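# Jog a feeder tray to fill a vial with tablets

## Task

Shake the feeder tray by jogging it until the clear vial contains between 18 and 20 tablets, with no tablet spilled anywhere; a brief, sharp shove against the vertical plate at the raised end of the tray, directed toward the outlet, is one way to jog it. When done, the tray must be resting against its stop and the vial must stand upright, directly on the table surface.

## Robot and tools

Robot: two arms, left_arm and right_arm, each ending in a two-finger gripper. Calibrated bases in the scene frame: left_arm at (-0.053, +0.434, +0.027) m, right_arm at (+0.085, -0.524, +0.027) m, both nearly unrotated. A camera stand sits behind the arms. Objects may occasionally get nudged by outside pushes.

Frames: the scene frame has its origin at table-top height, midway between the nominal bases; +z points up, +x points out over the table, and left_arm sits on the +y side (arm names do not match image sides). Reported hand positions, orientations, velocities and absolute targets use this frame. Offsets instead use the axes of each arm's own Hand target. On the gripper, fingers extend along +z and open/close along y. end_effector_position is the centre of the closed pads (pads 38 mm long; tips reach about 19 mm past it closed, 6 mm open). A wrist block juts up to 12 cm toward the gripper's +x and turns with it.

execute_actions(actions, cameras): actions is a list of actions; each action is a table of 1 to 15 rows, one per 1/30 s step; a short table repeats its last row up to step 15. Every row has 20 numbers in [-1, 1], always both arms: left dx, dy, dz, rx, ry, rz, gripper position, force_limit, speed, activate, then the same ten for the right. The six pose numbers are an offset from the arm's Hand target at the start of that action, in that Hand target's axes; every row counts from that same start, not from the row before. 1.0 equals 0.6 m or 180 degrees; rx, ry, rz form one rotation vector. Sending the same offset in a later action moves the arm further. Six zeros means no new pose request. cameras: list of names, ["all"], or []; an empty actions list returns images by default.

Gripper numbers: position +1 is fully open (85 mm), about -0.8 is pads touching, -1 closes until blocked. speed sets finger gap rate: -1 about 20 mm/s, 0 about 85, +1 about 150. force_limit with speed sets grip strength (higher and faster is harder). Both start at +1. Repeat the current position, force_limit and speed to leave a gripper unchanged (0 is a real command). activate stays 0; send 1 once only if fault reads 7 or 13 or a result requests it.

move(target, speed, blend, stop_force, zero, blocking, cameras): target is one 20-number row or a list of up to 15 such rows, same layout; every pose part is an offset from the Hand targets at the move's start, not from the previous target. Paths are straight and do not avoid obstacles or the other arm; avoid paths passing near an arm's own base. speed: top path speed in m/s, 0.002 to 3.2, default 0.25 (turns up to twice that in rad/s); one value or one per target. blend: corner rounding in metres for lists, default 0 (stop at each). stop_force: 4 to 120 N, shared by both arms; the path ends when the wrist sensor feels that much push against the motion; not reliable with turning grippers, and leave it out when backing off a contact. zero (with stop_force only): true re-zeroes before the move. blocking=false returns early while the move keeps running (not allowed with stop_force). A move lasts at most about 10 s. The result adds a move: line such as done, off_target, moving, held or fault, plus limits=paced (pose clipped) or limits=held (steps withheld).

wait(seconds): 0 to 3600, lets the scene run without new commands. stop(): brakes a running move. zoom_image(camera, region): region [x0, y0, x1, y1] in pixels of that camera's latest image, at most 504 by 504. zero_wrist_force(arm): arm is left_arm or right_arm; subtracts the current reading. finished_scene(scene): integer scene number; ends the scene irreversibly, so call nothing after it.

Cameras: cam_head_left, cam_head_right (fixed pair on one bar), cam_left_wrist, cam_right_wrist, all 896x504.

Reading results: end_effector_position in metres, quaternion wxyz, velocities in m/s and rad/s (velocities dropped when joints read within noise). Hand target is the last commanded pose after clipping; the next offsets count from it, and the gripper may rest short of it. object_status: 0 moving, 1 blocked while opening, 2 blocked while closing (a grip), 3 reached the request or pads met. position_measured is in counts: 3 fully open, about 78 = 60 mm, 130 = 40 mm, 180 = 20 mm, 230 pads touching. fault 7 or 13 means re-activate. Wrist force and torque are in the end effector's axes, as the force of the surface on the arm, with a third line giving the peak since the last shown. Joint torques are total drive outputs, positive toward larger joint angles. Action results also list end_effector_position at some steps. Commanded orientation is clipped to within 32 degrees of the measured one each step; motion lags commands by about 0.09 to 0.22 s and fast moves can overshoot.

Things to avoid: a net outside force around 150 N (give or take 25) or contact torque at a joint limit (pan and lift 306, elbow 139, wrists 50.2 N m) stops the arm for 10 s; so does a shoulder or elbow drifting over 7.5 degrees from its planned path. Arms are stiff, so a target even slightly beyond a firm contact can trigger this. Keep the arms from pressing or hitting each other; the clearance check may hold a command back but does not always prevent contact. Motors heat when holding, stretched out or pushing; MOTOR HOT appears at 70 C and the arm brakes at 85 C. Do not slam, hit fixed things hard, drop items, release moving parts or grip hard on something still resting on a support. Anything that falls off the table, or is left off it, fails the job, so keep the push on the tray plate short and quick, not violent, and keep tablets from spilling.

Each tool is called after ">>>" by a JSON object that holds its "api" and its "payload".

## Session

>>> {"api": "execute_actions", "payload": {"actions": []}}

Scene clock: 0.00 s.
left_arm: end_effector_position=(+0.7793, +0.6970, +0.1805) position_measured=3 object_status=3 fault=0 end_effector_quat_wxyz=(-0.193, +0.818, +0.182, +0.511) | right_arm: end_effector_position=(+0.6906, -0.6056, +0.1002) position_measured=3 object_status=3 fault=0 end_effector_quat_wxyz=(-0.083, +0.025, +0.995, +0.051)
Joint positions: left_arm=[-0.094 -0.997 2.191 -3.824 -0.969 -3.307] | right_arm=[3.209 -1.771 -2.172 -0.924 1.692 0.137]
Joint velocities: within noise
Joint torques (N m): no reading
Motor temperatures (°C): left_arm=[25 28 27 34 37 33] | right_arm=[30 32 34 34 37 38]
Wrist force (N): no reading
Wrist torque (N m): no reading
Wrist force, peak (N): no reading
Hand target: left_arm +0.7793, +0.6970, +0.1805; -0.193, +0.818, +0.182, +0.511 | right_arm +0.6906, -0.6056, +0.1002; -0.083, +0.025, +0.995, +0.051
Tool commands: left_gripper/position=+1.0 left_gripper/force_limit=+1.0 left_gripper/speed=+1.0 left_gripper/activate=+0.0 right_gripper/position=+1.0 right_gripper/force_limit=+1.0 right_gripper/speed=+1.0 right_gripper/activate=+0.0

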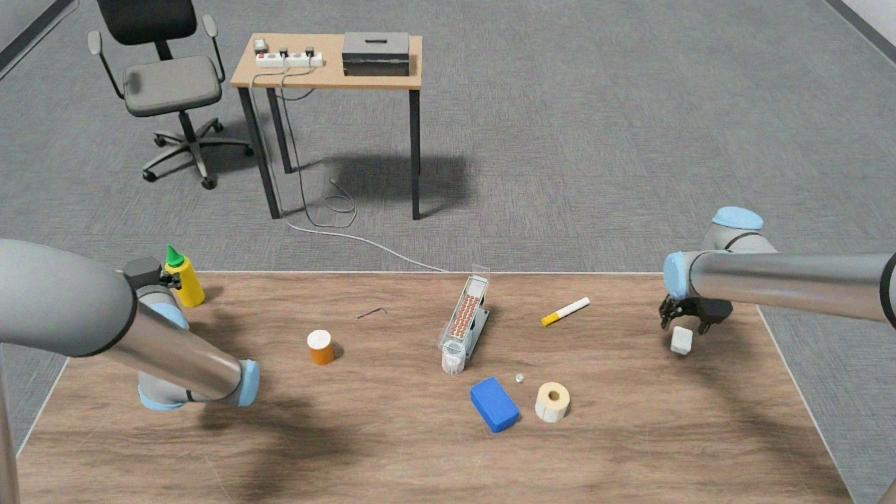

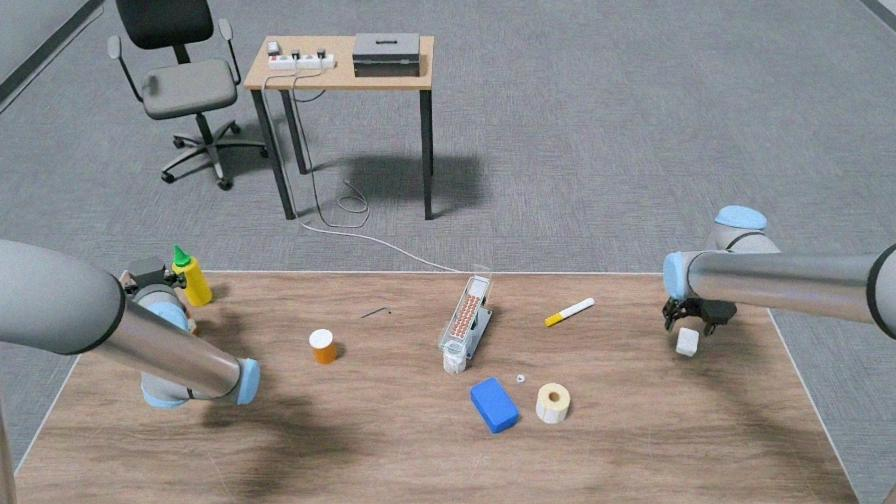

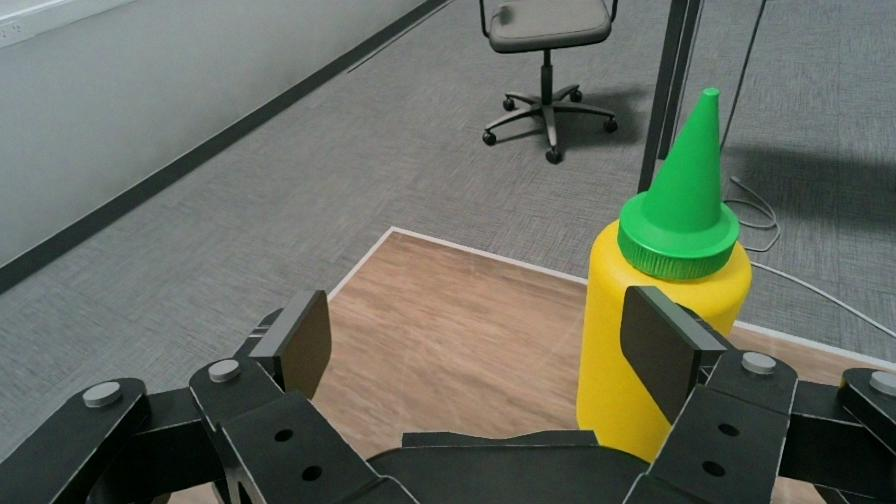

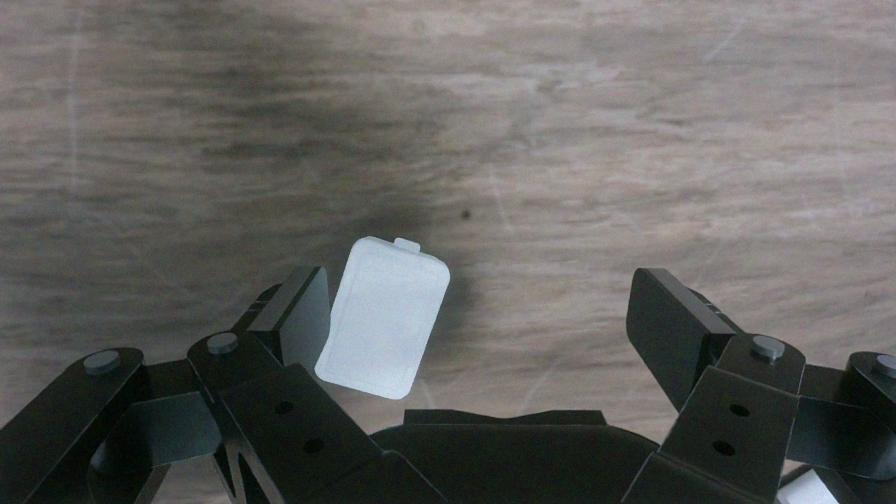

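>>> {"api": "zoom_image", "payload": {"camera": "cam_head_left", "region": [400, 250, 540, 390]}}

>>> {"api": "zoom_image", "payload": {"camera": "cam_head_right", "region": [400, 250, 540, 390]}}

Scaled by 3.600.

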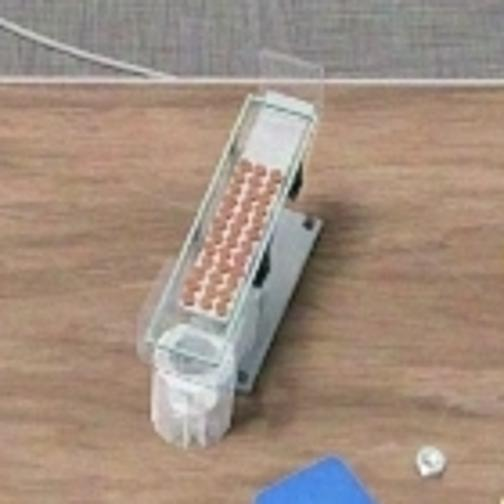

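Scaled by 3.600.

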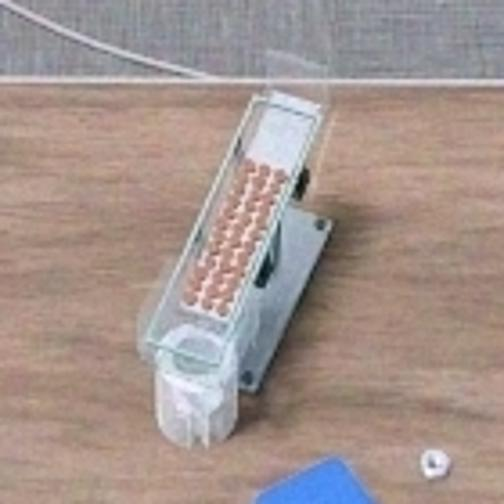

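>>> {"api": "move", "payload": {"target": [[0,0,0,0,0,0,1,1,1,0, 0.0593,0.1153,-0.3182,0,0,0,1,1,1,0],[0,0,0,0,0,0,1,1,1,0, 0.1397,0.971,-0.3585,0.0217,-0.0586,0.1089,-1,1,0,0]], "blend": [0.05, 0], "speed": 0.4, "cameras": ["all"]}}

Scene clock: 120.57 s.
left_arm: end_effector_position=(+0.7793, +0.6970, +0.1805) position_measured=3 object_status=3 fault=0 end_effector_quat_wxyz=(-0.193, +0.818, +0.182, +0.511) | right_arm: end_effector_position=(+0.6767, -0.0461, +0.3820) position_measured=232 object_status=3 fault=0 end_effector_quat_wxyz=(+0.000, +0.195, +0.981, +0.000)
Joint positions: left_arm=[-0.094 -0.997 2.191 -3.824 -0.969 -3.307] | right_arm=[4.023 -1.684 -1.723 -1.306 1.571 1.303]
Joint torques (N m): left_arm=[-2.27 -74.91 -22.15 -4.68 0.54 0.15] | right_arm=[15 54.13 59.48 3.2 -1.56 3.31]
Wrist force (N): left_arm=[0.4 -0.1 -0.5] | right_arm=[-0.3 0.7 0.0]
Wrist torque (N m): left_arm=[-0.02 -0.06 0.00] | right_arm=[0.13 0.05 -0.07]
Wrist force, peak (N): left_arm=[0.8 -0.2 -0.7] | right_arm=[1.8 3.0 -0.5]
Hand target: left_arm +0.7793, +0.6970, +0.1805; -0.193, +0.818, +0.182, +0.511 | right_arm +0.6767, -0.0461, +0.3820; +0.000, +0.195, +0.981, +0.000
Off the commanded pose: left_arm 0.000 m, 0 deg | right_arm 0.000 m, 0 deg.
move: done
cam_right_wrist: T_world_to_cam=[[0.37787, 0.92568, -0.01796, -0.19536], [0.86593, -0.34648, 0.36071, -0.72654], [0.32768, -0.15185, -0.93251, 0.25909]] pos_world=[0.61806, -0.03155, 0.50016]

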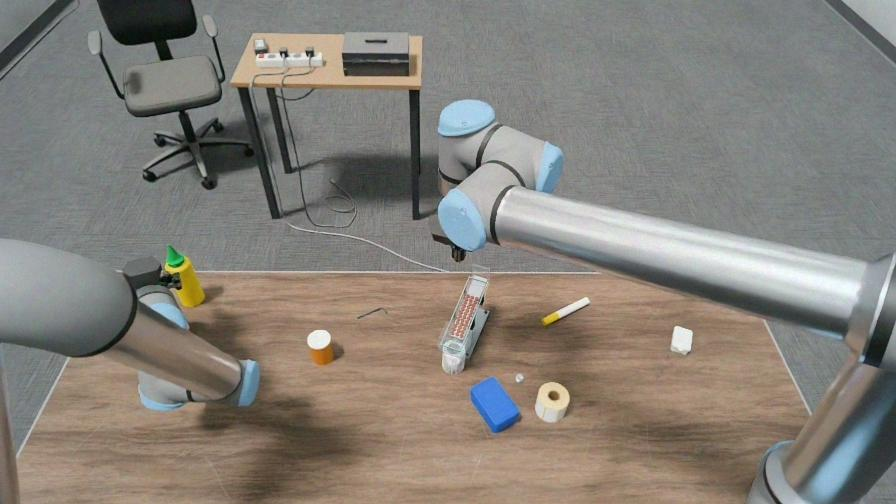

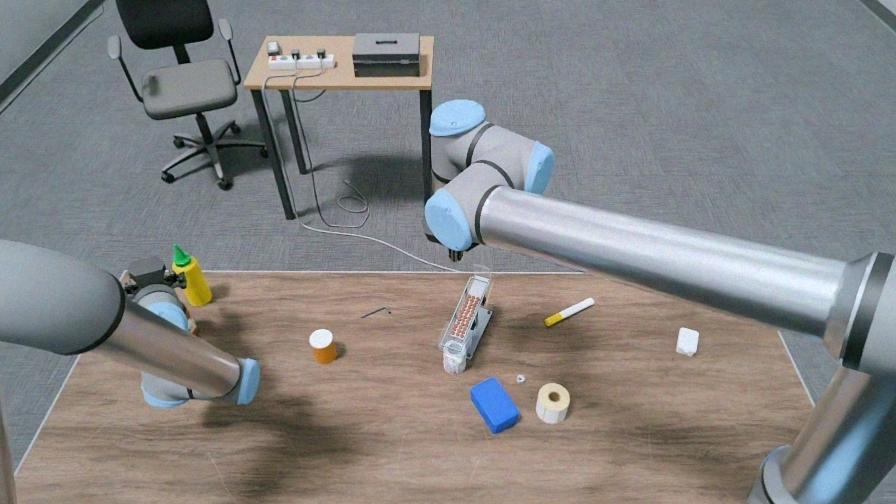

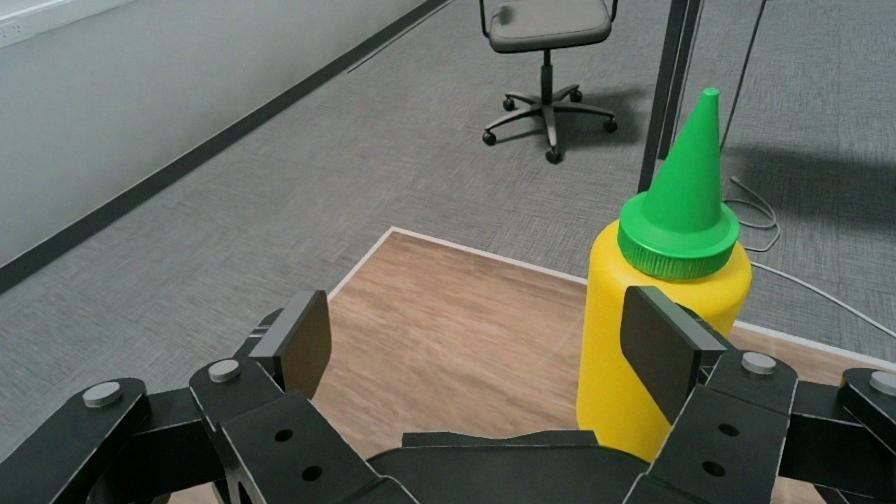

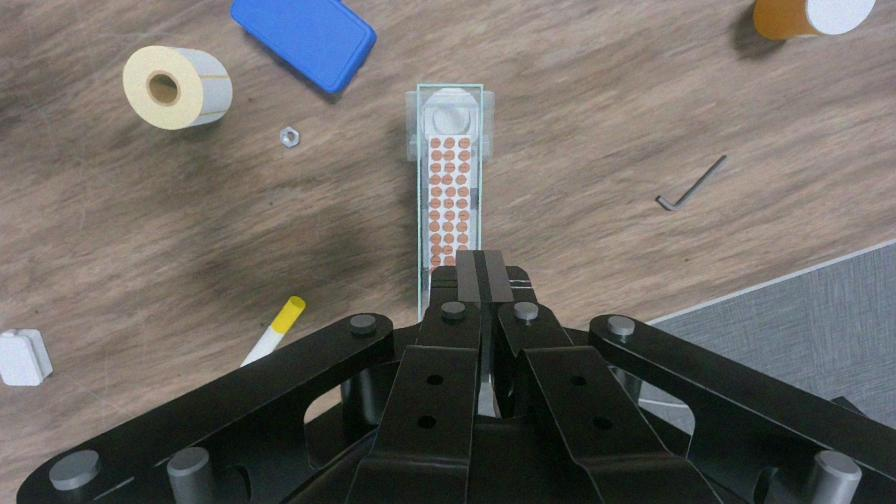

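>>> {"api": "zoom_image", "payload": {"camera": "cam_right_wrist", "region": [350, 70, 550, 330]}}

>>> {"api": "zoom_image", "payload": {"camera": "cam_right_wrist", "region": [400, 75, 500, 175]}}

Scaled by 1.938.

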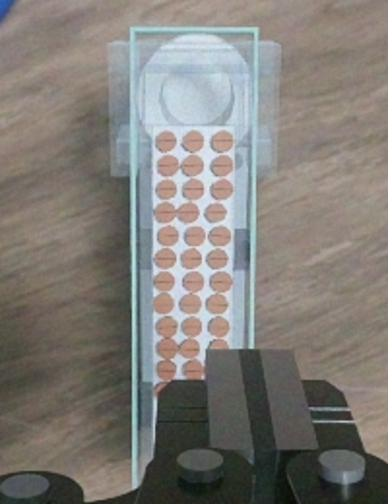

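Scaled by 5.040.

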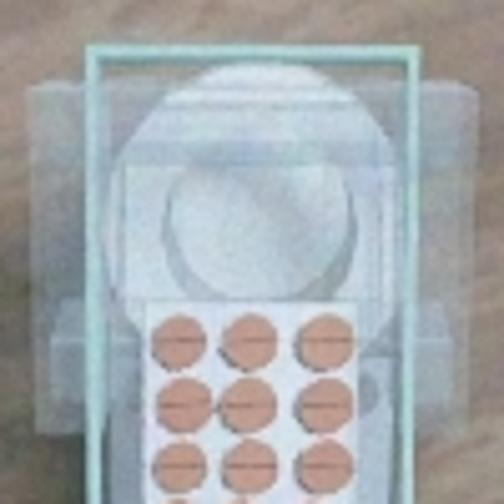

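>>> {"api": "move", "payload": {"target": [0,0,0,0,0,0,1,1,1,0, -0.0805,-0.2625,0.3067,-0.3333,0,0,1,1,0,0], "speed": 0.3, "cameras": ["cam_right_wrist"]}}

Scene clock: 162.00 s.
left_arm: end_effector_position=(+0.7793, +0.6970, +0.1805) position_measured=3 object_status=3 fault=0 end_effector_quat_wxyz=(-0.193, +0.818, +0.182, +0.511) | right_arm: end_effector_position=(+0.6609, -0.2101, +0.1980) position_measured=3 object_status=3 fault=0 end_effector_quat_wxyz=(+0.097, +0.169, +0.850, +0.490)
Joint positions: left_arm=[-0.094 -0.997 2.191 -3.824 -0.969 -3.307] | right_arm=[3.654 -1.912 -2.475 0.623 2.112 1.217]
Joint torques (N m): left_arm=[-0.56 -75.5 -22.39 -4.56 0.55 -0.14] | right_arm=[-13.41 40.7 15.49 6.61 3.09 3.39]
Wrist force (N): left_arm=[0.2 0.1 -0.5] | right_arm=[0.2 -2.7 -2.7]
Wrist torque (N m): left_arm=[0.01 -0.04 0.00] | right_arm=[-0.60 -0.04 -0.09]
Wrist force, peak (N): left_arm=[0.3 -0.1 -1.0] | right_arm=[0.1 -4.5 -2.4]
Hand target: left_arm +0.7793, +0.6970, +0.1805; -0.193, +0.818, +0.182, +0.511 | right_arm +0.6609, -0.2101, +0.1980; +0.097, +0.169, +0.849, +0.490
Off the commanded pose: left_arm 0.000 m, 0 deg | right_arm 0.000 m, 0 deg.
move: done
cam_right_wrist: T_world_to_cam=[[0.19312, 0.47828, 0.85671, -0.18591], [0.74401, -0.64061, 0.18992, -0.65072], [0.63965, 0.60073, -0.47956, -0.06988]] pos_world=[0.56475, -0.28596, 0.24934]

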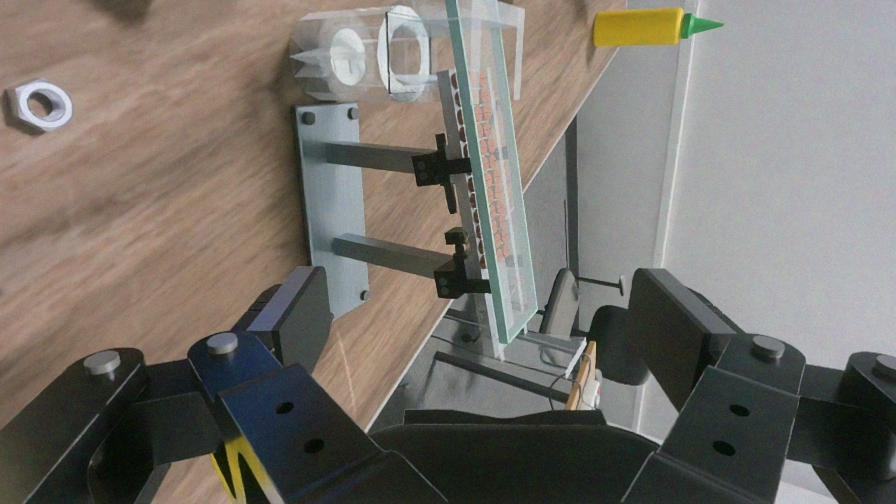

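>>> {"api": "zoom_image", "payload": {"camera": "cam_right_wrist", "region": [280, 0, 610, 230]}}

>>> {"api": "zoom_image", "payload": {"camera": "cam_right_wrist", "region": [400, 200, 620, 420]}}

Scaled by 1.527.

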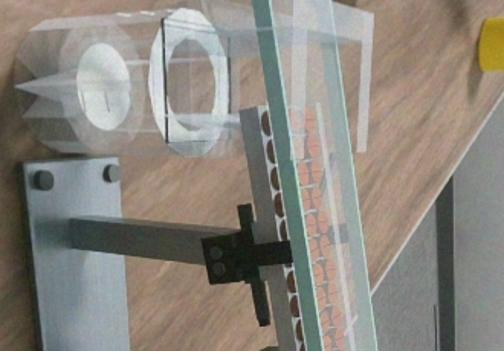

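Scaled by 2.291.

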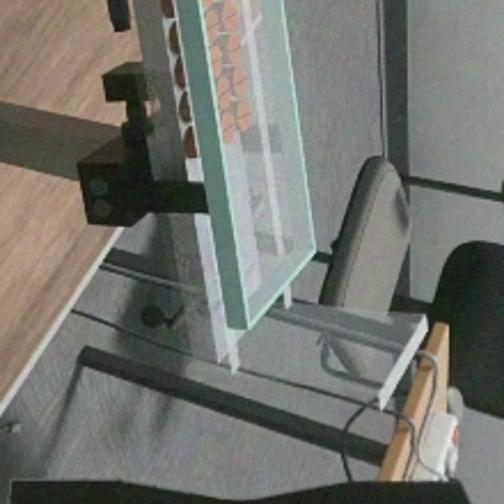

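>>> {"api": "move", "payload": {"target": [0,0,0,0,0,0,1,1,1,0, 0.0805,0.2847,0.0741,0.3333,0,0,1,1,0,0], "speed": 0.3, "cameras": ["cam_right_wrist"]}}

Scene clock: 198.87 s.
left_arm: end_effector_position=(+0.7793, +0.6970, +0.1805) position_measured=3 object_status=3 fault=0 end_effector_quat_wxyz=(-0.193, +0.818, +0.182, +0.511) | right_arm: end_effector_position=(+0.6638, -0.0771, +0.3236) position_measured=3 object_status=3 fault=0 end_effector_quat_wxyz=(+0.000, +0.195, +0.981, +0.000)
Joint positions: left_arm=[-0.094 -0.997 2.191 -3.824 -0.969 -3.307] | right_arm=[4.01 -1.667 -1.85 -1.196 1.571 1.29]
Joint torques (N m): left_arm=[-2.29 -74.02 -22.08 -4.43 0.89 0.16] | right_arm=[15.46 48.92 57.23 2.79 -1.32 3.17]
Wrist force (N): left_arm=[0.0 0.1 -0.6] | right_arm=[-0.1 0.6 -0.4]
Wrist torque (N m): left_arm=[0.02 0.00 0.00] | right_arm=[0.13 0.00 -0.08]
Wrist force, peak (N): left_arm=[0.8 -0.2 -0.6] | right_arm=[0.0 -4.1 -2.8]
Hand target: left_arm +0.7793, +0.6970, +0.1805; -0.193, +0.818, +0.182, +0.511 | right_arm +0.6638, -0.0771, +0.3237; +0.000, +0.195, +0.981, +0.000
Off the commanded pose: left_arm 0.000 m, 0 deg | right_arm 0.000 m, 0 deg.
move: done
cam_right_wrist: T_world_to_cam=[[0.37788, 0.92569, -0.01771, -0.16286], [0.86589, -0.34657, 0.36073, -0.70511], [0.32778, -0.15165, -0.9325, 0.20418]] pos_world=[0.60516, -0.06265, 0.44186]

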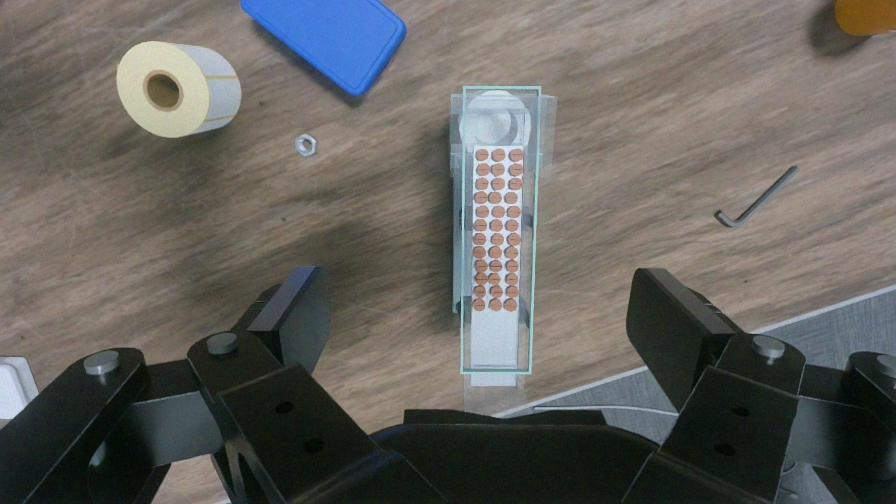

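>>> {"api": "zoom_image", "payload": {"camera": "cam_right_wrist", "region": [420, 280, 580, 430]}}

>>> {"api": "zoom_image", "payload": {"camera": "cam_right_wrist", "region": [430, 70, 570, 210]}}

Scaled by 3.150.

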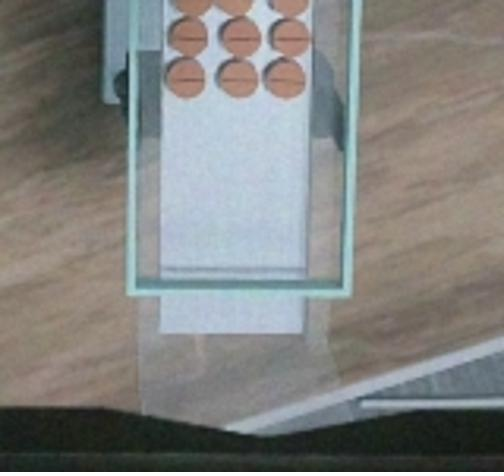

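Scaled by 3.600.

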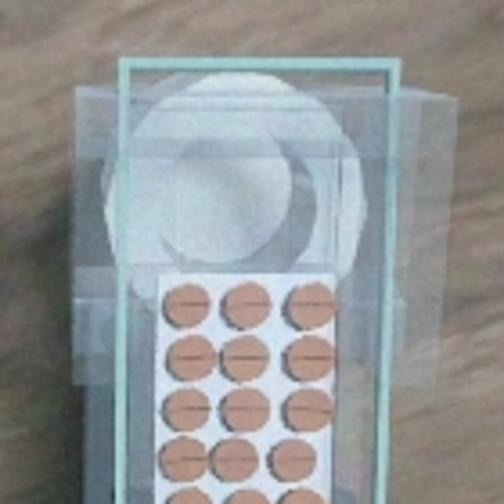

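>>> {"api": "move", "payload": {"target": [[0,0,0,0,0,0,1,1,1,0, -0.3452,0.0367,0,0,0,0,-1,1,0,0],[0,0,0,0,0,0,1,1,1,0, -0.3452,0.0367,0.2495,0,0,0,-1,1,0,0]], "speed": [0.25,0.1], "blend": 0, "cameras": ["cam_right_wrist","cam_head_left"]}}

Scene clock: 274.17 s.
left_arm: end_effector_position=(+0.7793, +0.6970, +0.1805) position_measured=3 object_status=3 fault=0 end_effector_quat_wxyz=(-0.193, +0.818, +0.182, +0.511) | right_arm: end_effector_position=(+0.8635, -0.1361, +0.1740) position_measured=232 object_status=3 fault=0 end_effector_quat_wxyz=(+0.000, +0.195, +0.981, +0.000)
Joint positions: left_arm=[-0.094 -0.997 2.191 -3.824 -0.969 -3.307] | right_arm=[3.776 -1.993 -1.718 -1.002 1.571 1.056]
Joint torques (N m): left_arm=[-1.09 -73.17 -21.88 -4.63 0.82 -0.16] | right_arm=[3.88 74.86 34.12 6.72 0.99 1.7]
Wrist force (N): left_arm=[0.1 0.1 -0.2] | right_arm=[-0.6 0.5 0.0]
Wrist torque (N m): left_arm=[0.02 -0.02 0.00] | right_arm=[0.11 0.11 0.22]
Wrist force, peak (N): left_arm=[0.1 0.0 -1.1] | right_arm=[-2.3 0.5 -0.1]
Hand target: left_arm +0.7793, +0.6970, +0.1805; -0.193, +0.818, +0.182, +0.511 | right_arm +0.8635, -0.1360, +0.1738; +0.000, +0.195, +0.981, +0.000
Off the commanded pose: left_arm 0.000 m, 0 deg | right_arm 0.000 m, 0 deg.
move: done
cam_right_wrist: T_world_to_cam=[[0.37787, 0.92568, -0.01796, -0.18637], [0.86593, -0.34648, 0.36071, -0.84446], [0.32768, -0.15185, -0.93251, -0.00975]] pos_world=[0.80486, -0.12155, 0.29216]
Images, in order (width x height): cam_head_left 896x504, cam_right_wrist 896x504.

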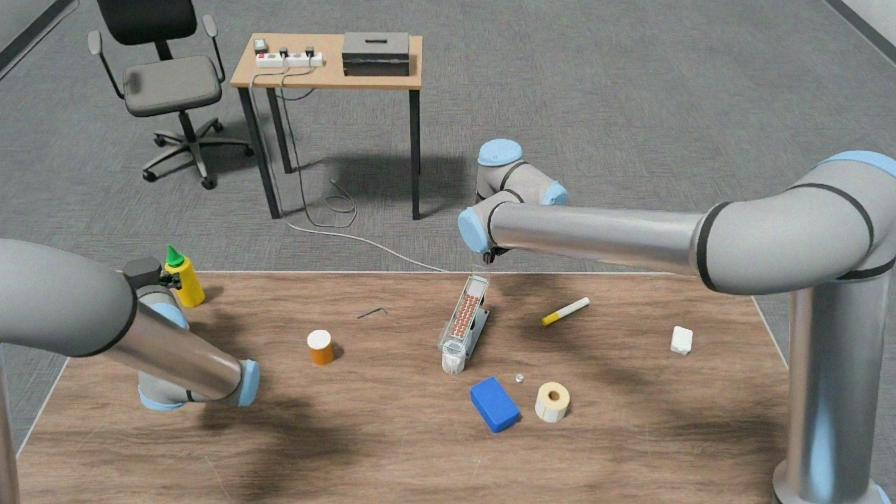

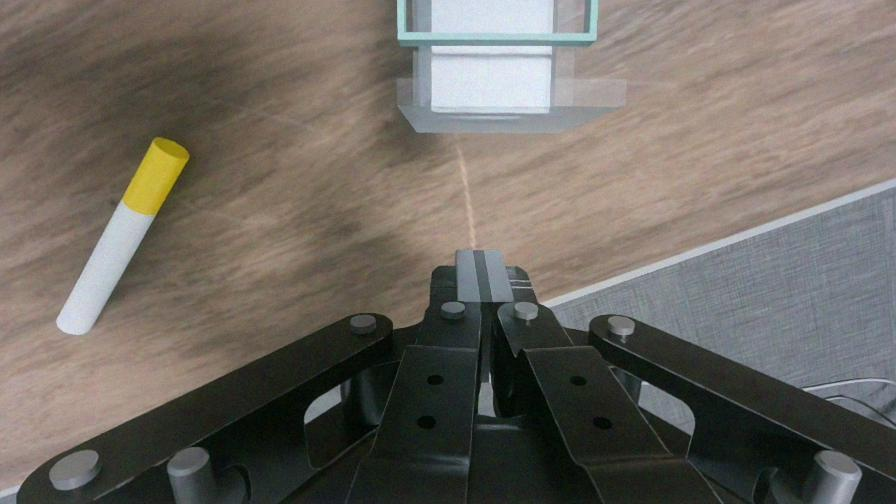

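>>> {"api": "zoom_image", "payload": {"camera": "cam_right_wrist", "region": [380, 0, 660, 270]}}

Scaled by 1.800.

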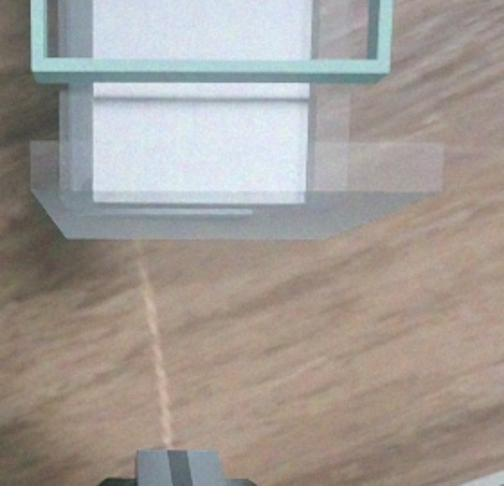

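>>> {"api": "move", "payload": {"target": [0,0,0,0,0,0,1,1,1,0, 0.07,0.0083,0,0,0,0,-1,1,0,0], "speed": 0.02, "stop_force": 4, "cameras": ["cam_right_wrist"]}}

Scene clock: 337.13 s.
left_arm: end_effector_position=(+0.7793, +0.6970, +0.1805) position_measured=3 object_status=3 fault=0 end_effector_quat_wxyz=(-0.193, +0.818, +0.182, +0.511) | right_arm: end_effector_position=(+0.8304, -0.1175, +0.1738) position_measured=232 object_status=3 fault=0 end_effector_quat_wxyz=(+0.000, +0.195, +0.981, +0.000)
Joint positions: left_arm=[-0.094 -0.997 2.191 -3.824 -0.969 -3.307] | right_arm=[3.818 -1.964 -1.763 -0.987 1.571 1.098]
Joint torques (N m): left_arm=[-1.94 -74.34 -21.61 -4.66 1 -0.02] | right_arm=[-12.11 71.86 51.78 2.32 2.37 -2.25]
Wrist force (N): left_arm=[0.0 0.2 -0.7] | right_arm=[-2.3 0.5 -1.3]
Wrist torque (N m): left_arm=[0.02 -0.01 0.00] | right_arm=[0.00 0.07 0.23]
Wrist force, peak (N): left_arm=[0.3 0.2 -1.1] | right_arm=[-4.6 -1.1 0.4]
Hand target: left_arm +0.7793, +0.6970, +0.1805; -0.193, +0.818, +0.182, +0.511 | right_arm +0.8304, -0.1175, +0.1738; +0.000, +0.195, +0.981, +0.000 (not the last commanded pose)
Off the commanded pose: left_arm 0.000 m, 0 deg | right_arm 0.004 m, 0 deg.
move: contact (right_arm)
cam_right_wrist: T_world_to_cam=[[0.37787, 0.92568, -0.01796, -0.19104], [0.86593, -0.34648, 0.36071, -0.80923], [0.32768, -0.15185, -0.93251, 0.00386]] pos_world=[0.77166, -0.10295, 0.29206]

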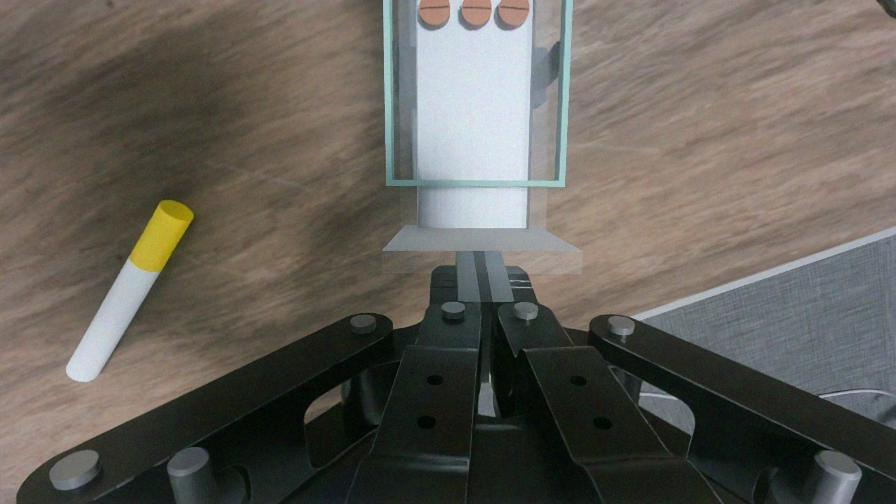

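>>> {"api": "zoom_image", "payload": {"camera": "cam_right_wrist", "region": [370, 0, 610, 300]}}

>>> {"api": "wait", "payload": {"seconds": 0.5, "cameras": ["cam_head_left", "cam_head_right"]}}

>>> {"api": "zoom_image", "payload": {"camera": "cam_head_left", "region": [420, 260, 520, 380]}}

Scaled by 1.680.

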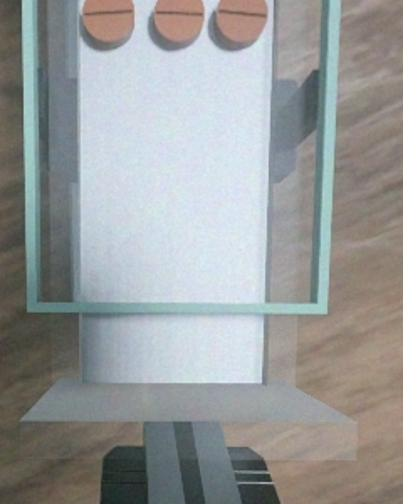

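Scene clock: 346.97 s.
left_arm: end_effector_position=(+0.7793, +0.6970, +0.1805) position_measured=3 object_status=3 fault=0 end_effector_quat_wxyz=(-0.193, +0.818, +0.182, +0.511) | right_arm: end_effector_position=(+0.8304, -0.1175, +0.1738) position_measured=232 object_status=3 fault=0 end_effector_quat_wxyz=(+0.000, +0.195, +0.981, +0.000)
Joint positions: left_arm=[-0.094 -0.997 2.191 -3.824 -0.969 -3.307] | right_arm=[3.818 -1.964 -1.763 -0.987 1.571 1.098]
Joint torques (N m): left_arm=[-3.44 -74.16 -21.65 -4.9 0.8 -0.44] | right_arm=[-14.49 72.11 51.88 2.23 2.32 -2.06]
Wrist force (N): left_arm=[0.1 -0.1 -0.4] | right_arm=[-2.4 1.0 -1.4]
Wrist torque (N m): left_arm=[-0.03 -0.02 0.00] | right_arm=[0.09 0.08 0.22]
Wrist force, peak (N): left_arm=[0.2 0.2 -1.2] | right_arm=[-2.6 1.0 -1.7]
Hand target: left_arm +0.7793, +0.6970, +0.1805; -0.193, +0.818, +0.182, +0.511 | right_arm +0.8304, -0.1175, +0.1738; +0.000, +0.195, +0.981, +0.000 (not the last commanded pose)
Tool commands: left_gripper/position=+1.0 left_gripper/force_limit=+1.0 left_gripper/speed=+1.0 left_gripper/activate=+0.0 right_gripper/position=-1.0 right_gripper/force_limit=+1.0 right_gripper/speed=+0.0 right_gripper/activate=+0.0
Off the commanded pose: left_arm 0.000 m, 0 deg | right_arm 0.004 m, 0 deg.
wait: 0.50 s; at rest from the start

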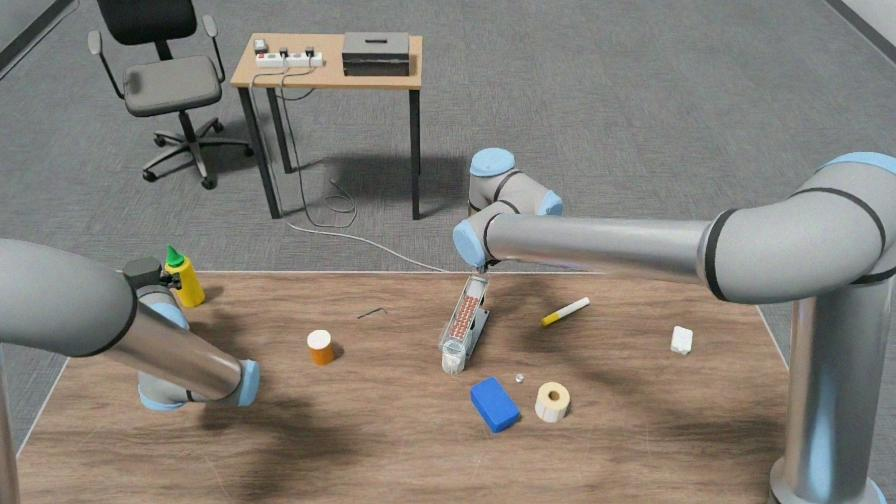

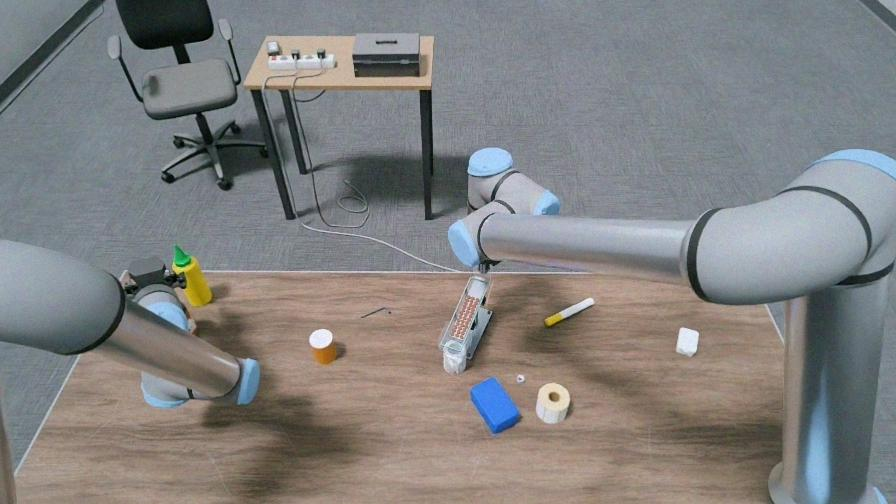

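Scaled by 4.200.

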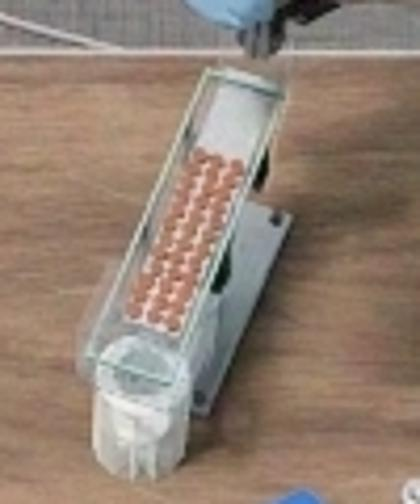

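>>> {"api": "execute_actions", "payload": {"actions": [[[0,0,0,0,0,0,1,1,1,0, 0.0133,0,0,0,0,0,-1,1,0,0],[0,0,0,0,0,0,1,1,1,0, 0.0133,0,0,0,0,0,-1,1,0,0],[0,0,0,0,0,0,1,1,1,0, 0.0133,0,0,0,0,0,-1,1,0,0],[0,0,0,0,0,0,1,1,1,0, 0.0133,0,0,0,0,0,-1,1,0,0],[0,0,0,0,0,0,1,1,1,0, -0.0333,0,0,0,0,0,-1,1,0,0]]], "cameras": ["cam_right_wrist"]}}

Scene clock: 372.83 s.
left_arm: end_effector_position=(+0.7793, +0.6970, +0.1805) position_measured=3 object_status=3 fault=0 end_effector_quat_wxyz=(-0.193, +0.818, +0.182, +0.511) | right_arm: end_effector_position=(+0.8486, -0.1251, +0.1738) position_measured=232 object_status=3 fault=0 end_effector_quat_wxyz=(+0.000, +0.195, +0.981, +0.000)
Joint positions: left_arm=[-0.094 -0.997 2.191 -3.824 -0.969 -3.307] | right_arm=[3.797 -1.981 -1.736 -0.996 1.571 1.078]
Joint torques (N m): left_arm=[-2.74 -73.19 -21.65 -4.45 0.85 -0.01] | right_arm=[-12.06 74.65 53.06 3.05 -0.3 -2.22]
Wrist force (N): left_arm=[0.0 -0.2 -0.7] | right_arm=[-0.8 0.2 -0.1]
Wrist torque (N m): left_arm=[-0.04 0.00 0.00] | right_arm=[0.06 0.15 0.22]
Wrist force, peak (N): left_arm=[0.2 -0.3 -1.1] | right_arm=[-7.2 0.7 0.3]
Hand target: left_arm +0.7793, +0.6970, +0.1805; -0.193, +0.818, +0.182, +0.511 | right_arm +0.8488, -0.1251, +0.1738; +0.000, +0.195, +0.981, +0.000
Off the commanded pose: left_arm 0.000 m, 0 deg | right_arm 0.000 m, 0 deg.
Step readings (end_effector_position of left_arm | right_arm):
0: (+0.7793, +0.6970, +0.1805) | (+0.8304, -0.1175, +0.1738)
1: (+0.7793, +0.6970, +0.1805) | (+0.8304, -0.1175, +0.1738)
2: (+0.7793, +0.6970, +0.1805) | (+0.8298, -0.1172, +0.1739)
4: (+0.7793, +0.6970, +0.1805) | (+0.8271, -0.1161, +0.1739)
8: (+0.7793, +0.6970, +0.1805) | (+0.8349, -0.1197, +0.1736)
15: (+0.7793, +0.6970, +0.1805) | (+0.8470, -0.1245, +0.1738)
cam_right_wrist: T_world_to_cam=[[0.37787, 0.92568, -0.01796, -0.19089], [0.86593, -0.34648, 0.36071, -0.82762], [0.32768, -0.15185, -0.93251, -0.00326]] pos_world=[0.78986, -0.11055, 0.29206]

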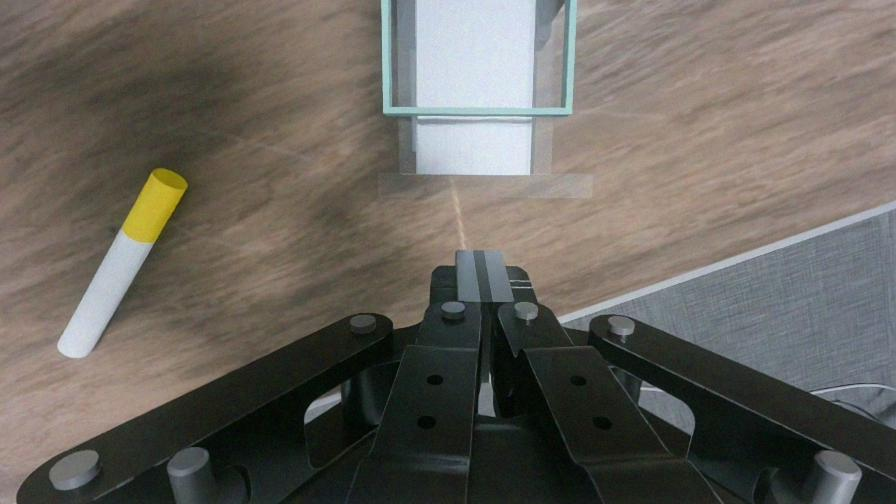

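>>> {"api": "wait", "payload": {"seconds": 0.1, "cameras": ["cam_head_left"]}}

>>> {"api": "zoom_image", "payload": {"camera": "cam_head_left", "region": [420, 260, 520, 380]}}

Scene clock: 384.87 s.
left_arm: end_effector_position=(+0.7793, +0.6970, +0.1805) position_measured=3 object_status=3 fault=0 end_effector_quat_wxyz=(-0.193, +0.818, +0.182, +0.511) | right_arm: end_effector_position=(+0.8488, -0.1251, +0.1738) position_measured=232 object_status=3 fault=0 end_effector_quat_wxyz=(+0.000, +0.195, +0.981, +0.000)
Joint positions: left_arm=[-0.094 -0.997 2.191 -3.824 -0.969 -3.307] | right_arm=[3.797 -1.982 -1.736 -0.996 1.571 1.077]
Joint torques (N m): left_arm=[-3.36 -75.48 -22.44 -4.75 0.75 0.12] | right_arm=[-14.78 72.94 52.97 2.78 1.49 -2.31]
Wrist force (N): left_arm=[-0.1 0.1 -0.9] | right_arm=[-0.5 0.3 -0.6]
Wrist torque (N m): left_arm=[0.02 0.02 0.00] | right_arm=[0.07 0.10 0.23]
Wrist force, peak (N): left_arm=[0.0 0.3 -1.1] | right_arm=[-0.4 0.2 -0.8]
Hand target: left_arm +0.7793, +0.6970, +0.1805; -0.193, +0.818, +0.182, +0.511 | right_arm +0.8488, -0.1251, +0.1738; +0.000, +0.195, +0.981, +0.000
Tool commands: left_gripper/position=+1.0 left_gripper/force_limit=+1.0 left_gripper/speed=+1.0 left_gripper/activate=+0.0 right_gripper/position=-1.0 right_gripper/force_limit=+1.0 right_gripper/speed=+0.0 right_gripper/activate=+0.0
Off the commanded pose: left_arm 0.000 m, 0 deg | right_arm 0.000 m, 0 deg.
wait: 0.10 s; at rest from the start

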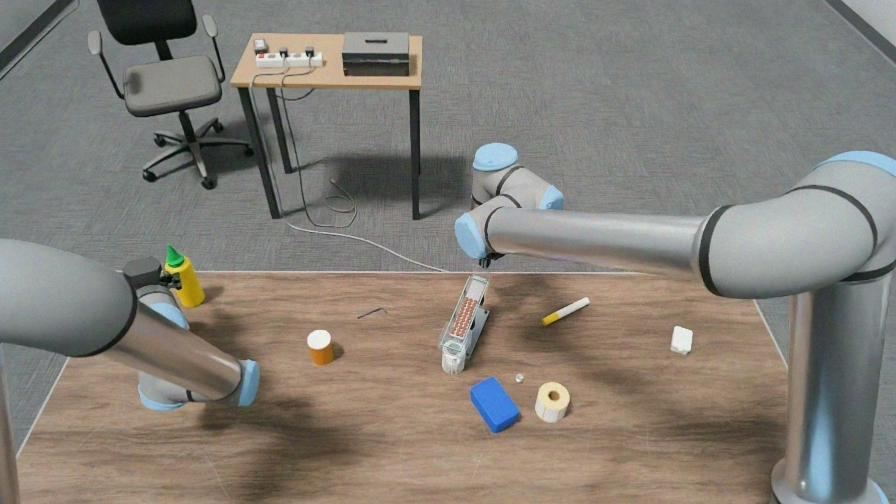

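Scaled by 4.200.

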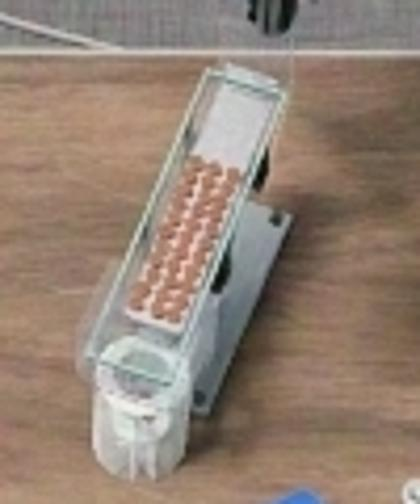

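>>> {"api": "move", "payload": {"target": [[0,0,-0.2,0,0,0,1,1,1,0, 0,0,0,0,0,0,-1,1,0,0],[-0.0682,0.766,-0.727,-0.5197,0.0132,0.2315,1,1,1,0, 0,0,0,0,0,0,-1,1,0,0]], "speed": 0.3, "blend": [0.03,0], "cameras": ["all"]}}

Scene clock: 492.47 s.
left_arm: end_effector_position=(+0.6556, +0.0793, +0.2601) position_measured=3 object_status=3 fault=0 end_effector_quat_wxyz=(+0.296, +0.698, -0.513, +0.403) | right_arm: end_effector_position=(+0.8488, -0.1251, +0.1738) position_measured=232 object_status=3 fault=0 end_effector_quat_wxyz=(+0.000, +0.195, +0.981, +0.000)
Joint positions: left_arm=[-0.466 -1.205 2.169 -3.411 -2.247 -2.66] | right_arm=[3.797 -1.982 -1.736 -0.996 1.571 1.077]
Joint torques (N m): left_arm=[-23.76 -47.74 -47.11 -2.97 -4.72 2.2] | right_arm=[-14.55 74.63 53.81 2.74 1.47 -2.46]
Wrist force (N): left_arm=[-0.3 0.5 -1.1] | right_arm=[-0.2 0.1 -0.9]
Wrist torque (N m): left_arm=[0.21 0.04 -0.35] | right_arm=[0.04 0.05 0.22]
Wrist force, peak (N): left_arm=[0.1 -0.1 -2.1] | right_arm=[-0.9 0.3 -0.9]
Hand target: left_arm +0.6556, +0.0793, +0.2601; +0.296, +0.698, -0.513, +0.403 | right_arm +0.8488, -0.1251, +0.1738; +0.000, +0.195, +0.981, +0.000
Off the commanded pose: left_arm 0.000 m, 0 deg | right_arm 0.000 m, 0 deg.
move: done
cam_left_wrist: T_world_to_cam=[[-0.95725, -0.28895, -0.01387, 0.66504], [-0.21025, 0.72787, -0.65269, 0.27348], [0.19869, -0.62187, -0.7575, 0.24614]] pos_world=[0.6452, 0.14617, 0.37417]
cam_right_wrist: T_world_to_cam=[[0.37787, 0.92568, -0.01796, -0.191], [0.86593, -0.34648, 0.36071, -0.82788], [0.32768, -0.15185, -0.93251, -0.00336]] pos_world=[0.79016, -0.11055, 0.29206]

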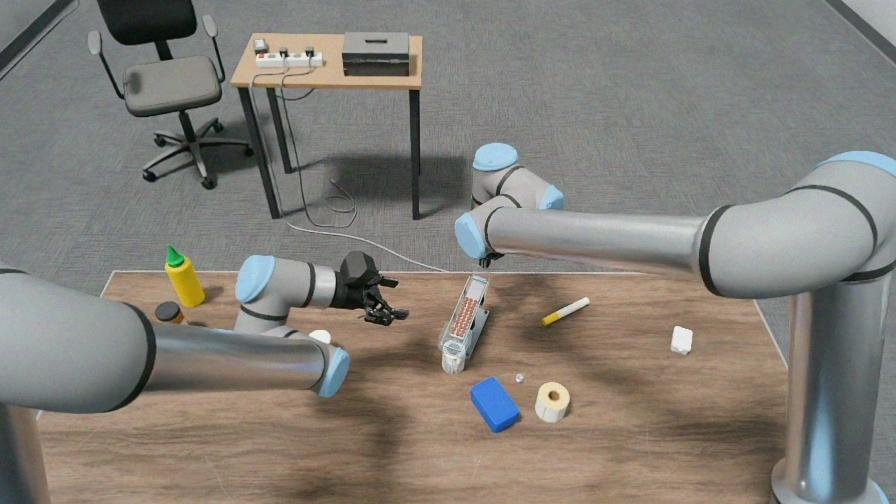

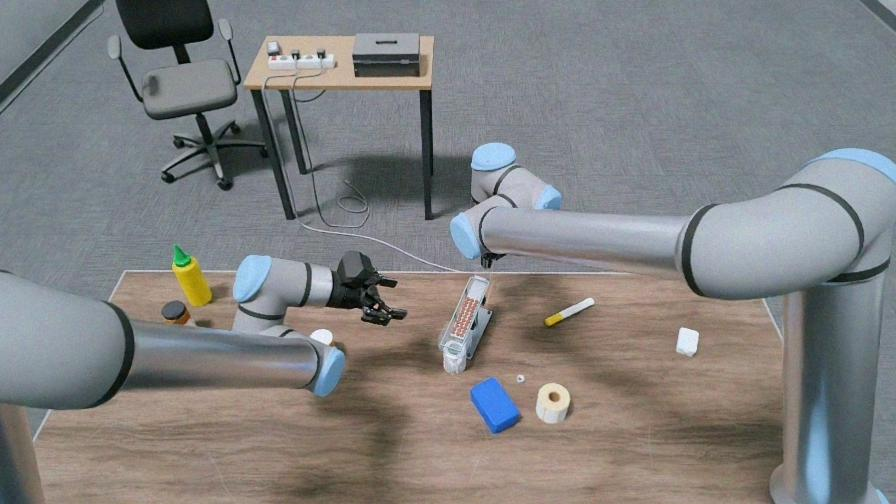

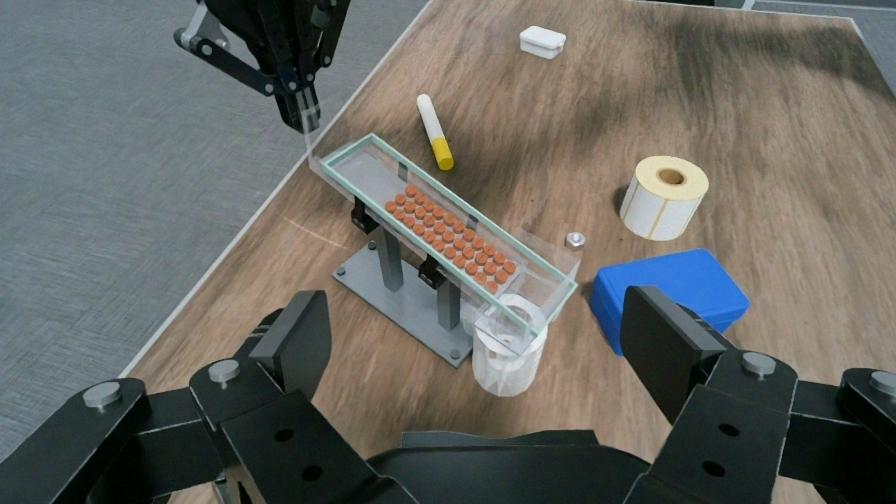

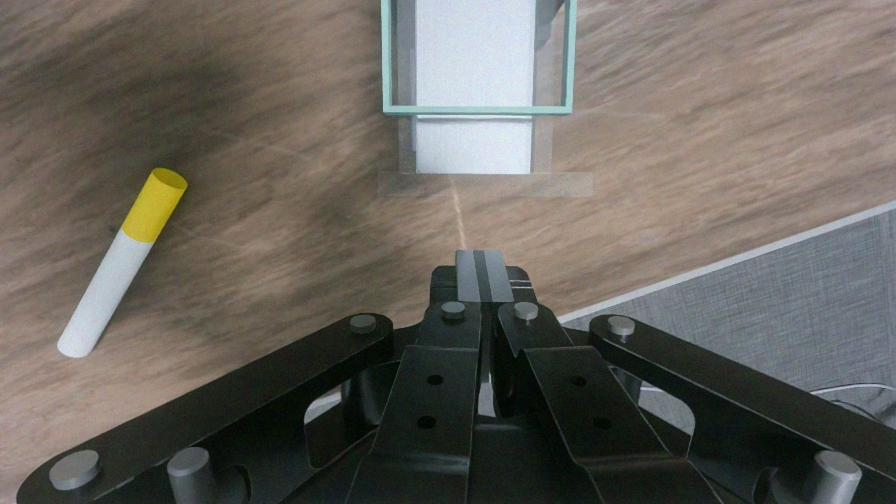

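Excellent view. Zoom in.

>>> {"api": "zoom_image", "payload": {"camera": "cam_left_wrist", "region": [300, 90, 600, 410]}}

>>> {"api": "zoom_image", "payload": {"camera": "cam_left_wrist", "region": [370, 170, 530, 310]}}

>>> {"api": "zoom_image", "payload": {"camera": "cam_left_wrist", "region": [440, 260, 600, 410]}}

Scaled by 1.575.

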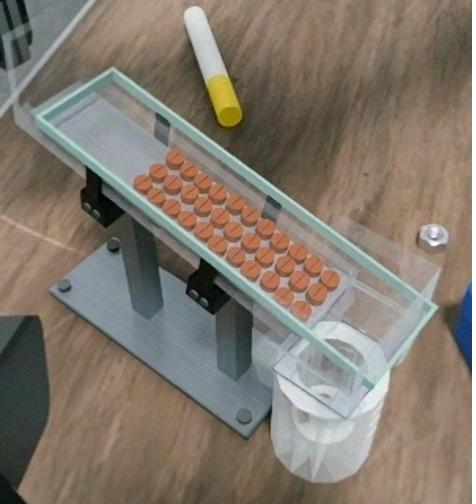

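Scaled by 3.150.

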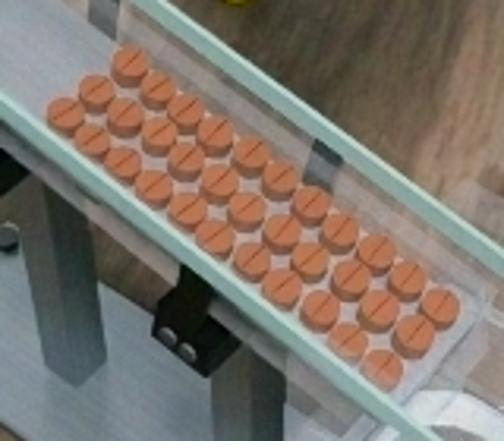

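Scaled by 3.150.

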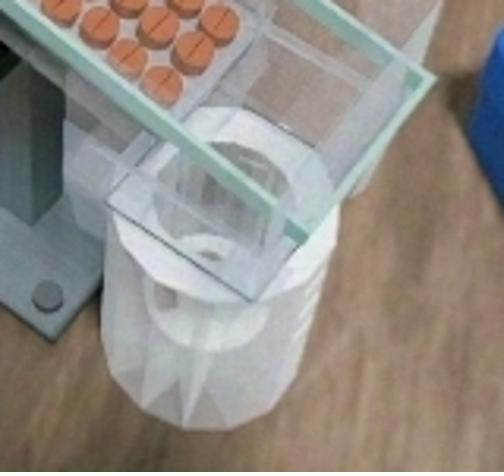

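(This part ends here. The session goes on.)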